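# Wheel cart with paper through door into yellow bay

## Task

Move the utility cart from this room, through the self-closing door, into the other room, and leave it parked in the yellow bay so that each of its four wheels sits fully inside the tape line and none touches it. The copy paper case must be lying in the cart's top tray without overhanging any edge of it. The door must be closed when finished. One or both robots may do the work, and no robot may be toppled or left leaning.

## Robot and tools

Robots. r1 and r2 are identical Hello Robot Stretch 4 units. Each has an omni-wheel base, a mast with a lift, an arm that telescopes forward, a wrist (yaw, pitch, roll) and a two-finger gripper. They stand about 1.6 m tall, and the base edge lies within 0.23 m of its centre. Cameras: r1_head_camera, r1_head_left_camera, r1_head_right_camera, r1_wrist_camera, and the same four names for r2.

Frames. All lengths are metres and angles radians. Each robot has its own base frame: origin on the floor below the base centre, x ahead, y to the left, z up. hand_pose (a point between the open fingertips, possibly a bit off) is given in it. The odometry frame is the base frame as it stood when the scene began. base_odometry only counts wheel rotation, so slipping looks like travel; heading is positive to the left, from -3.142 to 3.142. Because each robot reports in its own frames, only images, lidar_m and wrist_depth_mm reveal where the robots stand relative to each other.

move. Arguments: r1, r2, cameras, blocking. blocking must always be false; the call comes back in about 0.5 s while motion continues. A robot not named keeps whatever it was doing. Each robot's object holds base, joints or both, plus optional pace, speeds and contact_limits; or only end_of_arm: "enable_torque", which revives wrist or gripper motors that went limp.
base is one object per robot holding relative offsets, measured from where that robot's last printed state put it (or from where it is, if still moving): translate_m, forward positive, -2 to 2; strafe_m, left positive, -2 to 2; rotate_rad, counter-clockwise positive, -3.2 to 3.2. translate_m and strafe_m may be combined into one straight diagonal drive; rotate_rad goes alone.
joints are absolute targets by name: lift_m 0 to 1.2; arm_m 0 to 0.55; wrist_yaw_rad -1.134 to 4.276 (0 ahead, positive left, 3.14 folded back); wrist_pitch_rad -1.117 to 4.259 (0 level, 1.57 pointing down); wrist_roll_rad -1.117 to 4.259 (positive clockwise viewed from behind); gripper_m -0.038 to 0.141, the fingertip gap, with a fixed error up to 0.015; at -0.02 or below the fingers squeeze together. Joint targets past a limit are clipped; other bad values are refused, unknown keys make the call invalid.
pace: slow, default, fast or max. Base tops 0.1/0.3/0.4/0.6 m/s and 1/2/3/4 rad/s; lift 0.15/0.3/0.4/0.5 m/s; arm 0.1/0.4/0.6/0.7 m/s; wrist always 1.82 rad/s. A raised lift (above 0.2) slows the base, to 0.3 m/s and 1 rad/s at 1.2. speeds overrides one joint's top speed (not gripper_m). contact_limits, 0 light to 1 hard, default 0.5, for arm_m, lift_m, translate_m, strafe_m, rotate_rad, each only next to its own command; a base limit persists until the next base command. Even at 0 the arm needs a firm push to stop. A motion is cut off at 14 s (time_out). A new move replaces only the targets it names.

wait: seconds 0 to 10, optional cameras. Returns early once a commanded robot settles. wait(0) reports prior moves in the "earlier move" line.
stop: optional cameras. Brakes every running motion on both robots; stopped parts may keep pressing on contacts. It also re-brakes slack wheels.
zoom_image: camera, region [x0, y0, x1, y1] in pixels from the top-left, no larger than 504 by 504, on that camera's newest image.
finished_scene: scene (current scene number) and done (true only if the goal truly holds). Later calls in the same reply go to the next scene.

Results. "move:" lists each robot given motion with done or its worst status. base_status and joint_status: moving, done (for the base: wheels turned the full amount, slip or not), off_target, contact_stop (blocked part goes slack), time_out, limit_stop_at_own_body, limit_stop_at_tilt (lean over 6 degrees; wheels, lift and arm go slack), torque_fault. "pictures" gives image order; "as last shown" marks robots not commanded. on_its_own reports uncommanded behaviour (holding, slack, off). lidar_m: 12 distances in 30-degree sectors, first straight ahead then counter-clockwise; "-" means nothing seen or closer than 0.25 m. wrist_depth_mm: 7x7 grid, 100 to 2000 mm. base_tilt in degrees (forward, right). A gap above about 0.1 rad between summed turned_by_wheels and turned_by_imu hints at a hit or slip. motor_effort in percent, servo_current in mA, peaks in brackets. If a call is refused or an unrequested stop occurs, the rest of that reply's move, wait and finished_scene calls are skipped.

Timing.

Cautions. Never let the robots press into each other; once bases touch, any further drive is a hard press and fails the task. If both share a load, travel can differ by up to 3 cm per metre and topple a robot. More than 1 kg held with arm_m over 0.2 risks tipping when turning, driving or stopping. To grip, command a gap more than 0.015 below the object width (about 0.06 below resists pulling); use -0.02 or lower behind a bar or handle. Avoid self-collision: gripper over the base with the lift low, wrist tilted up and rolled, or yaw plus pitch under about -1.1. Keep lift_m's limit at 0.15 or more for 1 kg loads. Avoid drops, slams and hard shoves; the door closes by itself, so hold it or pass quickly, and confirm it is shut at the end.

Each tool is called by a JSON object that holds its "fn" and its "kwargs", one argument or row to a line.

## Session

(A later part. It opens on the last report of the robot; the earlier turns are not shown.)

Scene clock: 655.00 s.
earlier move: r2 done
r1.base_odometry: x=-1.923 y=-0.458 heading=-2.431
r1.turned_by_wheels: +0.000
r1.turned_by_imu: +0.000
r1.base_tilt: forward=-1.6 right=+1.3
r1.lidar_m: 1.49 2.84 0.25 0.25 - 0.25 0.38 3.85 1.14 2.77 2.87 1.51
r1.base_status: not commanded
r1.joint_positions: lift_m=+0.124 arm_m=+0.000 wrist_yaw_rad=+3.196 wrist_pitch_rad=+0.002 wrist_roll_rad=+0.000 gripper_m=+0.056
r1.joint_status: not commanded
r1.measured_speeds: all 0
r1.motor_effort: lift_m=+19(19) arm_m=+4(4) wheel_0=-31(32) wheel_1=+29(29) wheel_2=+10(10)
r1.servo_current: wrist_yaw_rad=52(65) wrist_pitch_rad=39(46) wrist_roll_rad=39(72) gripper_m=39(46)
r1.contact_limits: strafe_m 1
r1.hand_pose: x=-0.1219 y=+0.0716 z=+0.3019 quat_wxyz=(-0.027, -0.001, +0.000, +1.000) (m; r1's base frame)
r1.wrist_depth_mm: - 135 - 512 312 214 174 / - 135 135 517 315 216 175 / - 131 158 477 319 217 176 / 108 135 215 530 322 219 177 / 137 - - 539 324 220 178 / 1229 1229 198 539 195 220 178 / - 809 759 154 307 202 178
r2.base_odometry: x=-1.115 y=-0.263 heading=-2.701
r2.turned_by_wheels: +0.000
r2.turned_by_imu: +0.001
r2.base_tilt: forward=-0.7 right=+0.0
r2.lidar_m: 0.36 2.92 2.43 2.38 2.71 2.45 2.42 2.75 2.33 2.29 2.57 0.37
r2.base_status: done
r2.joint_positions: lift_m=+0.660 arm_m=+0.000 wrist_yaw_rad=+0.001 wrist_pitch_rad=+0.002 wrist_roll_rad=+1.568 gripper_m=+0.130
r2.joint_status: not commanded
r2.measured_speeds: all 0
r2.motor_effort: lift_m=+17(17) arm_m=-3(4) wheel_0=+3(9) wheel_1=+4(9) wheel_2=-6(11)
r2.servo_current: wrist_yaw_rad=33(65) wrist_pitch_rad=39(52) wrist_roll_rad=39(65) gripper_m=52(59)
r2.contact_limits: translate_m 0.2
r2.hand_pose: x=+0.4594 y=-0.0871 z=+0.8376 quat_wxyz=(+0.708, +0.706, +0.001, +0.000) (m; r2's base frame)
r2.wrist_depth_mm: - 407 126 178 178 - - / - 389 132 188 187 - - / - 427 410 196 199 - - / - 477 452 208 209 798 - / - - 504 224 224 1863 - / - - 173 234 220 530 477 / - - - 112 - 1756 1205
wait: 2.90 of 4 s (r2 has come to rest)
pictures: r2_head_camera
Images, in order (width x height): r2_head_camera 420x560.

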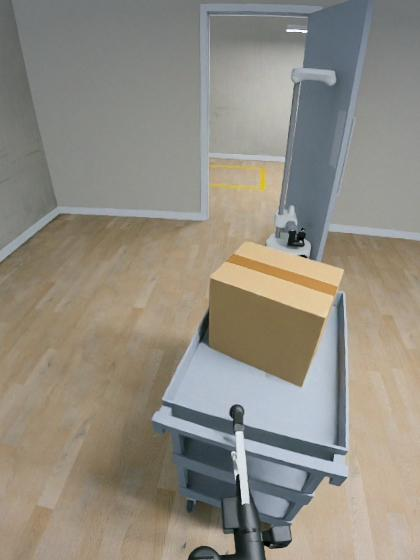

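{"fn": "move", "kwargs": {
  "r2": {"joints":{"gripper_m":-0.03}},
  "blocking": false,
  "cameras": []
}}

{"fn": "wait", "kwargs": {
  "seconds": 3,
  "cameras": []
}}

{"fn": "move", "kwargs": {
  "r2": {"base":{"strafe_m":-0.26},"pace":"slow","contact_limits":{"strafe_m":0.4}},
  "blocking": false,
  "cameras": []
}}

{"fn": "wait", "kwargs": {
  "seconds": 6,
  "cameras": ["r2_head_camera"]
}}

Scene clock: 662.20 s.
move: r2 moving
r1: as last shown
r1.lidar_m: 1.49 2.85 0.25 0.25 - 0.25 0.36 3.83 1.13 2.76 2.87 1.52
r1.motor_effort: lift_m=+19(19) arm_m=+4(4) wheel_0=-31(31) wheel_1=+29(29) wheel_2=+10(10)
r1.servo_current: wrist_yaw_rad=65(65) wrist_pitch_rad=39(46) wrist_roll_rad=52(65) gripper_m=39(39)
r1.contact_limits: strafe_m 1
r1.wrist_depth_mm: - 134 - 512 312 213 174 / - 134 134 517 317 216 175 / - 131 158 477 319 217 176 / 108 135 214 530 322 219 177 / 137 - - 535 322 220 178 / 1229 1255 198 544 195 220 178 / - 809 759 154 307 202 178
r2.base_odometry: x=-1.115 y=-0.263 heading=-2.701
r2.turned_by_wheels: +0.000
r2.turned_by_imu: +0.000
r2.base_tilt: forward=-0.7 right=+0.1
r2.lidar_m: 0.42 2.90 2.41 2.39 2.66 2.45 2.42 2.72 2.28 2.28 2.56 0.37
r2.base_status: not commanded
r2.joint_positions: lift_m=+0.660 arm_m=+0.000 wrist_yaw_rad=+0.001 wrist_pitch_rad=+0.002 wrist_roll_rad=+1.568 gripper_m=+0.117
r2.joint_status: gripper_m moving
r2.measured_speeds: all 0
r2.motor_effort: lift_m=+17(17) arm_m=-3(4) wheel_0=+4(4) wheel_1=+5(5) wheel_2=-6(6)
r2.servo_current: wrist_yaw_rad=39(52) wrist_pitch_rad=39(46) wrist_roll_rad=39(59) gripper_m=85(98)
r2.contact_limits: translate_m 0.2
r2.hand_pose: x=+0.4594 y=-0.0871 z=+0.8376 quat_wxyz=(+0.708, +0.706, +0.001, +0.000) (m; r2's base frame)
r2.wrist_depth_mm: - 399 126 178 177 - - / - 387 131 188 187 - - / - 427 410 196 199 - - / - 480 459 208 211 - - / - - 221 224 224 699 - / - - 175 171 198 1576 480 / - - - 112 - 1983 1229
pictures: none
No camera images: "cameras" was empty.

Scene clock: 664.03 s.
earlier move: r2 done
r1.base_odometry: x=-1.923 y=-0.458 heading=-2.431
r1.turned_by_wheels: +0.000
r1.turned_by_imu: +0.000
r1.base_tilt: forward=-1.6 right=+1.3
r1.lidar_m: 1.50 2.87 0.25 0.25 - 0.25 0.40 3.85 1.14 2.77 2.87 1.51
r1.base_status: not commanded
r1.joint_positions: lift_m=+0.124 arm_m=+0.000 wrist_yaw_rad=+3.196 wrist_pitch_rad=+0.002 wrist_roll_rad=+0.000 gripper_m=+0.056
r1.joint_status: not commanded
r1.measured_speeds: all 0
r1.motor_effort: lift_m=+19(19) arm_m=+4(4) wheel_0=-31(31) wheel_1=+28(29) wheel_2=+10(10)
r1.servo_current: wrist_yaw_rad=52(65) wrist_pitch_rad=46(52) wrist_roll_rad=39(65) gripper_m=33(46)
r1.contact_limits: strafe_m 1
r1.hand_pose: x=-0.1219 y=+0.0716 z=+0.3019 quat_wxyz=(-0.027, -0.001, +0.000, +1.000) (m; r1's base frame)
r1.wrist_depth_mm: - 134 - 517 312 214 174 / - 134 134 517 317 216 175 / - 131 158 477 319 217 176 / 108 135 214 530 322 219 177 / 137 - - 535 324 220 178 / 1255 1205 198 539 194 220 178 / - 809 768 154 307 202 178
r2.base_odometry: x=-1.115 y=-0.263 heading=-2.701
r2.turned_by_wheels: +0.000
r2.turned_by_imu: +0.000
r2.base_tilt: forward=-0.7 right=+0.1
r2.lidar_m: 0.39 2.92 2.40 2.36 2.69 2.45 2.43 2.73 2.28 2.29 2.57 0.37
r2.base_status: not commanded
r2.joint_positions: lift_m=+0.660 arm_m=+0.000 wrist_yaw_rad=+0.001 wrist_pitch_rad=-0.003 wrist_roll_rad=+1.569 gripper_m=-0.029
r2.joint_status: all done
r2.measured_speeds: all 0
r2.motor_effort: lift_m=+16(17) arm_m=-4(6) wheel_0=+0(4) wheel_1=+3(5) wheel_2=+0(6)
r2.servo_current: wrist_yaw_rad=52(59) wrist_pitch_rad=39(52) wrist_roll_rad=46(65) gripper_m=104(371)
r2.contact_limits: translate_m 0.2
r2.hand_pose: x=+0.4594 y=-0.0871 z=+0.8392 quat_wxyz=(+0.708, +0.706, -0.001, +0.002) (m; r2's base frame)
r2.wrist_depth_mm: - 370 366 173 175 - - / - 394 377 186 185 - - / - 439 418 193 195 - - / - - 469 204 208 788 - / - - 512 159 223 1921 539 / - - 182 170 181 1756 488 / - - - 112 249 - 1281
wait: 1.83 of 3 s (r2 has come to rest)
pictures: none
No camera images: "cameras" was empty.

Scene clock: 664.53 s.
move: r2 moving
r1: as last shown
r1.base_tilt: forward=-1.6 right=+1.2
r1.lidar_m: 1.50 2.86 0.25 0.25 - 0.25 0.36 3.85 1.13 2.77 2.85 1.50
r1.motor_effort: lift_m=+19(19) arm_m=+4(4) wheel_0=-31(31) wheel_1=+29(29) wheel_2=+10(10)
r1.servo_current: wrist_yaw_rad=46(72) wrist_pitch_rad=39(52) wrist_roll_rad=52(65) gripper_m=33(46)
r1.contact_limits: strafe_m 1
r1.wrist_depth_mm: - 135 - 512 312 214 174 / - 134 135 512 317 216 175 / - 131 158 477 319 217 176 / 108 135 214 535 322 219 177 / 137 - - 530 324 220 178 / 1229 1229 198 544 195 220 178 / - 820 759 154 307 202 178
r2.base_odometry: x=-1.121 y=-0.250 heading=-2.700
r2.turned_by_wheels: +0.001
r2.turned_by_imu: +0.001
r2.base_tilt: forward=-0.7 right=+0.0
r2.lidar_m: 0.41 2.92 2.42 2.39 2.71 2.43 2.43 2.75 2.30 2.27 2.57 0.37
r2.base_status: strafe_m moving
r2.joint_positions: lift_m=+0.660 arm_m=+0.000 wrist_yaw_rad=+0.005 wrist_pitch_rad=-0.003 wrist_roll_rad=+1.569 gripper_m=-0.029
r2.joint_status: not commanded
r2.measured_speeds: translate_m=+0.000 strafe_m=-0.057 rotate_rad=+0.001 lift_m=+0.000 arm_m=+0.000 wrist_yaw_rad=+0.013 wrist_pitch_rad=+0.000 wrist_roll_rad=+0.000
r2.motor_effort: lift_m=+17(17) arm_m=-4(4) wheel_0=+13(15) wheel_1=-5(7) wheel_2=+0(1)
r2.servo_current: wrist_yaw_rad=59(59) wrist_pitch_rad=33(46) wrist_roll_rad=52(65) gripper_m=104(104)
r2.contact_limits: strafe_m 0.4
r2.hand_pose: x=+0.4598 y=-0.0859 z=+0.8392 quat_wxyz=(+0.708, +0.706, +0.001, +0.003) (m; r2's base frame)
r2.wrist_depth_mm: - 370 357 171 173 - - / - 392 382 183 182 - - / - 436 418 190 194 - - / - - 466 146 206 759 - / - - 521 157 221 1921 559 / - - 182 169 182 1808 492 / - - - 112 248 - 1281
pictures: none
No camera images: "cameras" was empty.

Scene clock: 667.80 s.
earlier move: r2 done
r1.base_odometry: x=-1.923 y=-0.458 heading=-2.431
r1.turned_by_wheels: +0.000
r1.turned_by_imu: +0.000
r1.base_tilt: forward=-1.6 right=+1.3
r1.lidar_m: 1.40 2.85 0.25 0.25 - 0.25 0.38 3.83 1.15 2.77 2.85 3.86
r1.base_status: not commanded
r1.joint_positions: lift_m=+0.124 arm_m=+0.000 wrist_yaw_rad=+3.196 wrist_pitch_rad=+0.002 wrist_roll_rad=+0.000 gripper_m=+0.056
r1.joint_status: not commanded
r1.measured_speeds: all 0
r1.motor_effort: lift_m=+19(19) arm_m=+4(4) wheel_0=-31(31) wheel_1=+29(29) wheel_2=+10(10)
r1.servo_current: wrist_yaw_rad=52(72) wrist_pitch_rad=52(52) wrist_roll_rad=39(65) gripper_m=39(52)
r1.contact_limits: strafe_m 1
r1.hand_pose: x=-0.1219 y=+0.0716 z=+0.3019 quat_wxyz=(-0.027, -0.001, +0.000, +1.000) (m; r1's base frame)
r1.wrist_depth_mm: - 135 - 512 314 213 174 / - 134 135 512 315 216 175 / - 131 158 473 319 217 176 / 108 135 215 535 322 219 177 / 137 - - 539 322 220 178 / 1229 1255 198 544 194 220 178 / - 809 768 154 307 202 178
r2.base_odometry: x=-1.226 y=-0.028 heading=-2.701
r2.turned_by_wheels: +0.000
r2.turned_by_imu: +0.001
r2.base_tilt: forward=-0.6 right=+0.0
r2.lidar_m: 0.37 0.44 2.67 2.64 2.96 2.49 2.48 2.47 2.06 2.03 2.28 0.41
r2.base_status: done
r2.joint_positions: lift_m=+0.660 arm_m=+0.000 wrist_yaw_rad=+0.007 wrist_pitch_rad=-0.003 wrist_roll_rad=+1.569 gripper_m=-0.029
r2.joint_status: not commanded
r2.measured_speeds: all 0
r2.motor_effort: lift_m=+16(17) arm_m=-4(4) wheel_0=+5(18) wheel_1=-3(8) wheel_2=+1(3)
r2.servo_current: wrist_yaw_rad=52(65) wrist_pitch_rad=39(46) wrist_roll_rad=52(65) gripper_m=98(104)
r2.contact_limits: strafe_m 0.4
r2.hand_pose: x=+0.4599 y=-0.0855 z=+0.8392 quat_wxyz=(+0.708, +0.706, +0.001, +0.004) (m; r2's base frame)
r2.wrist_depth_mm: - - - 217 217 1983 - / - - - 164 220 - - / - 442 427 222 224 - - / - 466 452 227 225 - - / - - 480 209 229 - - / - - 182 172 230 831 - / - - - 112 234 - 504
wait: 3.27 of 6 s (r2 has come to rest)
pictures: r2_head_camera
Images, in order (width x height): r2_head_camera 420x560.

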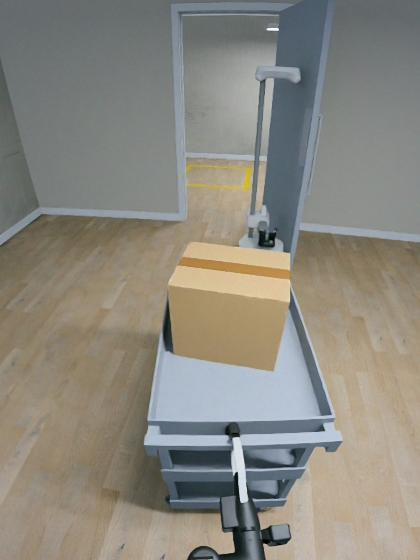

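{"fn": "move", "kwargs": {
  "r2": {"base":{"strafe_m":0.36},"pace":"slow","contact_limits":{"strafe_m":0.4}},
  "blocking": false,
  "cameras": []
}}

{"fn": "wait", "kwargs": {
  "seconds": 7,
  "cameras": ["r2_head_camera"]
}}

{"fn": "move", "kwargs": {
  "r2": {"base":{"translate_m":-0.75,"strafe_m":0.34},"pace":"slow","contact_limits":{"translate_m":0.4}},
  "blocking": false,
  "cameras": []
}}

{"fn": "wait", "kwargs": {
  "seconds": 10,
  "cameras": ["r2_head_camera"]
}}

Scene clock: 689.60 s.
move: r2 moving
r1: as last shown
r1.lidar_m: 1.38 2.85 0.25 0.26 - 0.25 0.37 3.85 1.14 2.77 2.86 3.87
r1.servo_current: wrist_yaw_rad=52(59) wrist_pitch_rad=46(52) wrist_roll_rad=59(72) gripper_m=46(52)
r1.contact_limits: strafe_m 1
r1.wrist_depth_mm: - 134 - 512 314 214 174 / - 134 135 517 317 216 175 / - 131 158 473 319 218 176 / 108 135 215 530 322 219 177 / 137 - - 535 322 220 178 / 1229 1229 198 539 194 221 178 / - 809 768 154 307 202 178
r2.base_odometry: x=-1.220 y=-0.041 heading=-2.701
r2.turned_by_wheels: +0.000
r2.turned_by_imu: +0.000
r2.base_tilt: forward=-0.6 right=+0.1
r2.lidar_m: 0.39 0.41 2.64 2.61 2.95 2.50 2.46 2.51 2.06 2.06 2.31 0.40
r2.base_status: strafe_m moving
r2.joint_positions: lift_m=+0.660 arm_m=+0.000 wrist_yaw_rad=+0.003 wrist_pitch_rad=-0.003 wrist_roll_rad=+1.569 gripper_m=-0.029
r2.joint_status: not commanded
r2.measured_speeds: translate_m=+0.000 strafe_m=+0.056 rotate_rad=+0.001 lift_m=+0.000 arm_m=+0.000 wrist_yaw_rad=-0.007 wrist_pitch_rad=+0.000 wrist_roll_rad=+0.000
r2.motor_effort: lift_m=+17(17) arm_m=-4(4) wheel_0=-13(13) wheel_1=+5(7) wheel_2=+1(1)
r2.servo_current: wrist_yaw_rad=46(65) wrist_pitch_rad=39(46) wrist_roll_rad=46(52) gripper_m=104(104)
r2.contact_limits: strafe_m 0.4
r2.hand_pose: x=+0.4596 y=-0.0865 z=+0.8392 quat_wxyz=(+0.708, +0.706, +0.000, +0.002) (m; r2's base frame)
r2.wrist_depth_mm: - - - 220 220 1863 - / - - - 223 223 - - / - 442 433 224 224 - - / - 466 455 228 227 - - / - - 469 202 229 - - / - - 182 173 230 759 - / - - - 112 235 - 508
pictures: none
No camera images: "cameras" was empty.

Scene clock: 693.87 s.
earlier move: r2 done
r1.base_odometry: x=-1.923 y=-0.458 heading=-2.431
r1.turned_by_wheels: +0.000
r1.turned_by_imu: +0.000
r1.base_tilt: forward=-1.6 right=+1.3
r1.lidar_m: 1.53 2.81 0.25 0.25 - 0.25 0.39 3.83 1.16 2.78 2.85 1.62
r1.base_status: not commanded
r1.joint_positions: lift_m=+0.124 arm_m=+0.000 wrist_yaw_rad=+3.196 wrist_pitch_rad=+0.002 wrist_roll_rad=+0.000 gripper_m=+0.056
r1.joint_status: not commanded
r1.measured_speeds: all 0
r1.motor_effort: lift_m=+19(19) arm_m=+4(4) wheel_0=-30(31) wheel_1=+29(29) wheel_2=+10(10)
r1.servo_current: wrist_yaw_rad=39(72) wrist_pitch_rad=39(52) wrist_roll_rad=52(78) gripper_m=46(52)
r1.contact_limits: strafe_m 1
r1.hand_pose: x=-0.1219 y=+0.0716 z=+0.3019 quat_wxyz=(-0.027, -0.001, +0.000, +1.000) (m; r1's base frame)
r1.wrist_depth_mm: - 134 - 512 312 214 174 / - 134 134 517 315 216 174 / - 131 158 473 319 218 176 / 108 135 214 530 322 219 177 / 137 - - 539 324 220 178 / 1205 1229 198 544 194 221 178 / - 809 759 154 306 202 178
r2.base_odometry: x=-1.073 y=-0.353 heading=-2.701
r2.turned_by_wheels: +0.000
r2.turned_by_imu: -0.001
r2.base_tilt: forward=-0.7 right=+0.1
r2.lidar_m: 0.39 2.79 2.29 2.30 2.59 2.43 2.41 2.70 2.40 2.39 0.40 0.35
r2.base_status: done
r2.joint_positions: lift_m=+0.660 arm_m=+0.000 wrist_yaw_rad=-0.008 wrist_pitch_rad=-0.003 wrist_roll_rad=+1.569 gripper_m=-0.029
r2.joint_status: not commanded
r2.measured_speeds: all 0
r2.motor_effort: lift_m=+16(17) arm_m=-3(4) wheel_0=-5(17) wheel_1=+4(8) wheel_2=+0(2)
r2.servo_current: wrist_yaw_rad=52(72) wrist_pitch_rad=46(46) wrist_roll_rad=52(65) gripper_m=104(104)
r2.contact_limits: strafe_m 0.4
r2.hand_pose: x=+0.4586 y=-0.0898 z=+0.8392 quat_wxyz=(+0.708, +0.706, -0.004, -0.002) (m; r2's base frame)
r2.wrist_depth_mm: - 349 109 164 162 - - / - 392 373 169 174 - - / - 445 415 185 187 - - / - - 469 198 204 750 - / - - - 154 224 1863 508 / - - 181 171 181 1756 1205 / - - - 112 260 - 1281
wait: 4.27 of 7 s (r2 has come to rest)
pictures: r2_head_camera
Images, in order (width x height): r2_head_camera 420x560.

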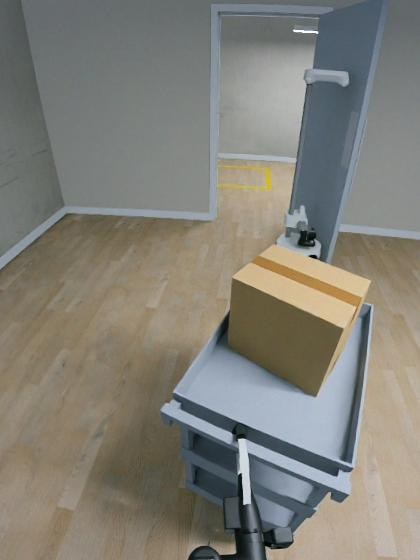

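Scene clock: 694.37 s.
move: r2 moving
r1: as last shown
r1.lidar_m: 1.53 2.85 0.25 0.25 - 0.25 0.39 3.84 1.16 2.74 2.86 1.82
r1.servo_current: wrist_yaw_rad=39(59) wrist_pitch_rad=39(46) wrist_roll_rad=52(59) gripper_m=46(46)
r1.contact_limits: strafe_m 1
r1.wrist_depth_mm: - 135 - 517 314 213 174 / - 134 135 517 315 216 175 / - 132 158 473 320 218 176 / 108 135 214 530 322 218 177 / 137 - - 539 322 220 178 / 1229 1229 198 539 195 220 178 / - 820 768 154 306 202 178
r2.base_odometry: x=-1.060 y=-0.353 heading=-2.701
r2.turned_by_wheels: +0.000
r2.turned_by_imu: +0.000
r2.base_tilt: forward=-0.6 right=+0.1
r2.lidar_m: 0.44 2.82 2.31 2.27 2.57 2.41 2.38 2.69 2.39 2.40 0.38 0.36
r2.base_status: translate_m moving; strafe_m moving
r2.joint_positions: lift_m=+0.660 arm_m=+0.000 wrist_yaw_rad=-0.006 wrist_pitch_rad=-0.003 wrist_roll_rad=+1.569 gripper_m=-0.029
r2.joint_status: not commanded
r2.measured_speeds: translate_m=-0.050 strafe_m=+0.023 rotate_rad=+0.002 lift_m=+0.000 arm_m=+0.000 wrist_yaw_rad=+0.001 wrist_pitch_rad=+0.000 wrist_roll_rad=+0.000
r2.motor_effort: lift_m=+16(17) arm_m=-3(4) wheel_0=-13(16) wheel_1=-7(7) wheel_2=+14(14)
r2.servo_current: wrist_yaw_rad=59(59) wrist_pitch_rad=39(46) wrist_roll_rad=46(59) gripper_m=98(104)
r2.contact_limits: translate_m 0.4
r2.hand_pose: x=+0.4587 y=-0.0893 z=+0.8393 quat_wxyz=(+0.708, +0.706, -0.003, -0.001) (m; r2's base frame)
r2.wrist_depth_mm: - 349 109 163 161 - - / - 392 370 168 173 - - / - 452 418 185 186 - - / - - 488 198 204 741 - / - - - 154 223 1921 517 / - - 182 172 181 1756 1308 / - - - 112 149 - 1308
pictures: none
No camera images: "cameras" was empty.

Scene clock: 703.30 s.
earlier move: r2 done
r1.base_odometry: x=-1.923 y=-0.458 heading=-2.431
r1.turned_by_wheels: +0.000
r1.turned_by_imu: -0.001
r1.base_tilt: forward=-1.6 right=+1.3
r1.lidar_m: 2.34 2.88 0.25 0.25 - 0.25 0.38 3.85 1.14 2.77 2.87 3.86
r1.base_status: not commanded
r1.joint_positions: lift_m=+0.124 arm_m=+0.000 wrist_yaw_rad=+3.196 wrist_pitch_rad=+0.002 wrist_roll_rad=+0.000 gripper_m=+0.056
r1.joint_status: not commanded
r1.measured_speeds: all 0
r1.motor_effort: lift_m=+19(19) arm_m=+4(4) wheel_0=-31(31) wheel_1=+29(29) wheel_2=+10(10)
r1.servo_current: wrist_yaw_rad=52(72) wrist_pitch_rad=46(52) wrist_roll_rad=46(72) gripper_m=46(52)
r1.contact_limits: strafe_m 1
r1.hand_pose: x=-0.1219 y=+0.0716 z=+0.3019 quat_wxyz=(-0.027, -0.001, +0.000, +1.000) (m; r1's base frame)
r1.wrist_depth_mm: - 134 - 512 312 213 174 / - 134 135 517 315 216 175 / - 131 158 473 320 218 176 / 108 135 215 530 322 219 177 / 137 - - 535 324 220 178 / 1205 1229 198 544 195 220 178 / - 809 759 154 306 201 178
r2.base_odometry: x=-0.250 y=-0.341 heading=-2.701
r2.turned_by_wheels: +0.000
r2.turned_by_imu: +0.003
r2.base_tilt: forward=-0.6 right=+0.1
r2.lidar_m: 0.42 2.58 2.07 2.06 2.01 1.62 1.58 1.83 2.60 2.58 0.30 0.33
r2.base_status: done
r2.joint_positions: lift_m=+0.660 arm_m=+0.000 wrist_yaw_rad=+0.003 wrist_pitch_rad=-0.004 wrist_roll_rad=+1.569 gripper_m=-0.029
r2.joint_status: not commanded
r2.measured_speeds: all 0
r2.motor_effort: lift_m=+16(17) arm_m=-3(4) wheel_0=-3(16) wheel_1=-6(9) wheel_2=+6(15)
r2.servo_current: wrist_yaw_rad=46(59) wrist_pitch_rad=39(52) wrist_roll_rad=46(65) gripper_m=104(111)
r2.contact_limits: translate_m 0.4
r2.hand_pose: x=+0.4595 y=-0.0866 z=+0.8394 quat_wxyz=(+0.708, +0.706, +0.000, +0.002) (m; r2's base frame)
r2.wrist_depth_mm: - 338 - - 132 - - / - 394 - - 150 150 - / - - - - 165 621 - / - - 115 114 188 1756 521 / - - - 198 219 1921 484 / - - 179 181 181 1756 1281 / - - - 112 297 - 343
wait: 8.93 of 10 s (r2 has come to rest)
pictures: r2_head_camera
Images, in order (width x height): r2_head_camera 420x560.

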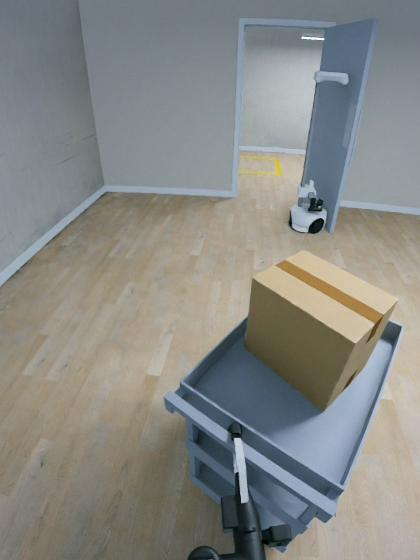

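{"fn": "move", "kwargs": {
  "r2": {"base":{"strafe_m":-0.42},"pace":"slow","contact_limits":{"strafe_m":0.4}},
  "blocking": false,
  "cameras": []
}}

{"fn": "wait", "kwargs": {
  "seconds": 8,
  "cameras": ["r2_head_camera"]
}}

Scene clock: 714.33 s.
move: r2 moving
r1: as last shown
r1.turned_by_imu: +0.000
r1.lidar_m: 2.34 2.83 0.25 0.27 - 0.25 0.40 3.83 1.15 2.77 2.87 3.86
r1.motor_effort: lift_m=+19(19) arm_m=+4(4) wheel_0=-30(31) wheel_1=+29(29) wheel_2=+10(10)
r1.servo_current: wrist_yaw_rad=39(65) wrist_pitch_rad=46(52) wrist_roll_rad=52(72) gripper_m=33(46)
r1.contact_limits: strafe_m 1
r1.wrist_depth_mm: - 134 - 512 312 214 174 / - 135 135 517 315 216 175 / - 131 158 477 319 217 176 / 108 135 214 530 322 219 177 / 137 - - 535 322 220 178 / 1205 1229 199 544 194 221 178 / - 809 759 154 307 202 178
r2.base_odometry: x=-0.256 y=-0.328 heading=-2.700
r2.turned_by_wheels: +0.001
r2.turned_by_imu: +0.001
r2.base_tilt: forward=-0.7 right=+0.0
r2.lidar_m: 0.41 2.61 2.09 2.09 1.97 1.61 1.61 1.84 2.57 2.56 2.85 0.32
r2.base_status: strafe_m moving
r2.joint_positions: lift_m=+0.660 arm_m=+0.000 wrist_yaw_rad=+0.006 wrist_pitch_rad=-0.004 wrist_roll_rad=+1.569 gripper_m=-0.029
r2.joint_status: not commanded
r2.measured_speeds: translate_m=+0.000 strafe_m=-0.055 rotate_rad=+0.000 lift_m=+0.000 arm_m=+0.000 wrist_yaw_rad=+0.025 wrist_pitch_rad=-0.001 wrist_roll_rad=+0.000
r2.motor_effort: lift_m=+16(16) arm_m=-4(4) wheel_0=+15(17) wheel_1=-6(9) wheel_2=+0(5)
r2.servo_current: wrist_yaw_rad=52(59) wrist_pitch_rad=46(46) wrist_roll_rad=46(59) gripper_m=98(104)
r2.contact_limits: strafe_m 0.4
r2.hand_pose: x=+0.4598 y=-0.0856 z=+0.8395 quat_wxyz=(+0.708, +0.706, +0.001, +0.004) (m; r2's base frame)
r2.wrist_depth_mm: - 343 - - 130 - - / - 389 - - 142 - - / - - - 160 161 640 - / - - - 179 184 1756 517 / - - - 128 214 1983 484 / - - 178 171 182 1808 1308 / - - - 112 294 - 345
pictures: none
No camera images: "cameras" was empty.

Scene clock: 719.17 s.
earlier move: r2 done
r1.base_odometry: x=-1.923 y=-0.458 heading=-2.431
r1.turned_by_wheels: +0.000
r1.turned_by_imu: +0.000
r1.base_tilt: forward=-1.6 right=+1.3
r1.lidar_m: 2.22 2.86 0.25 0.27 - 0.25 0.39 3.85 1.15 2.79 2.87 3.86
r1.base_status: not commanded
r1.joint_positions: lift_m=+0.124 arm_m=+0.000 wrist_yaw_rad=+3.196 wrist_pitch_rad=+0.002 wrist_roll_rad=+0.000 gripper_m=+0.056
r1.joint_status: not commanded
r1.measured_speeds: all 0
r1.motor_effort: lift_m=+19(19) arm_m=+4(4) wheel_0=-31(31) wheel_1=+29(29) wheel_2=+10(10)
r1.servo_current: wrist_yaw_rad=52(72) wrist_pitch_rad=39(52) wrist_roll_rad=59(72) gripper_m=33(46)
r1.contact_limits: strafe_m 1
r1.hand_pose: x=-0.1219 y=+0.0716 z=+0.3019 quat_wxyz=(-0.027, -0.001, +0.000, +1.000) (m; r1's base frame)
r1.wrist_depth_mm: - 134 - 512 314 213 174 / - 135 134 512 315 216 175 / - 131 158 473 320 217 177 / 108 135 215 530 322 219 177 / 137 - - 539 324 220 178 / 1229 1229 198 544 194 220 178 / - 809 759 154 306 202 178
r2.base_odometry: x=-0.429 y=+0.039 heading=-2.701
r2.turned_by_wheels: +0.000
r2.turned_by_imu: +0.002
r2.base_tilt: forward=-0.7 right=+0.1
r2.lidar_m: 0.40 3.09 2.50 2.48 2.06 1.71 1.68 1.88 2.19 2.17 2.46 0.37
r2.base_status: done
r2.joint_positions: lift_m=+0.660 arm_m=+0.000 wrist_yaw_rad=+0.005 wrist_pitch_rad=-0.004 wrist_roll_rad=+1.569 gripper_m=-0.029
r2.joint_status: not commanded
r2.measured_speeds: all 0
r2.motor_effort: lift_m=+16(16) arm_m=+4(4) wheel_0=+7(20) wheel_1=-2(9) wheel_2=+0(5)
r2.servo_current: wrist_yaw_rad=46(78) wrist_pitch_rad=46(46) wrist_roll_rad=46(59) gripper_m=91(104)
r2.contact_limits: strafe_m 0.4
r2.hand_pose: x=+0.4598 y=-0.0858 z=+0.8395 quat_wxyz=(+0.708, +0.706, +0.001, +0.003) (m; r2's base frame)
r2.wrist_depth_mm: - - 397 183 186 - - / - 397 382 193 193 - - / - 436 418 202 203 - - / - 480 455 208 212 - - / - - 500 210 223 1921 - / - - 183 171 183 1756 500 / - - - 112 242 - 1366
wait: 4.83 of 8 s (r2 has come to rest)
pictures: r2_head_camera
Images, in order (width x height): r2_head_camera 420x560.

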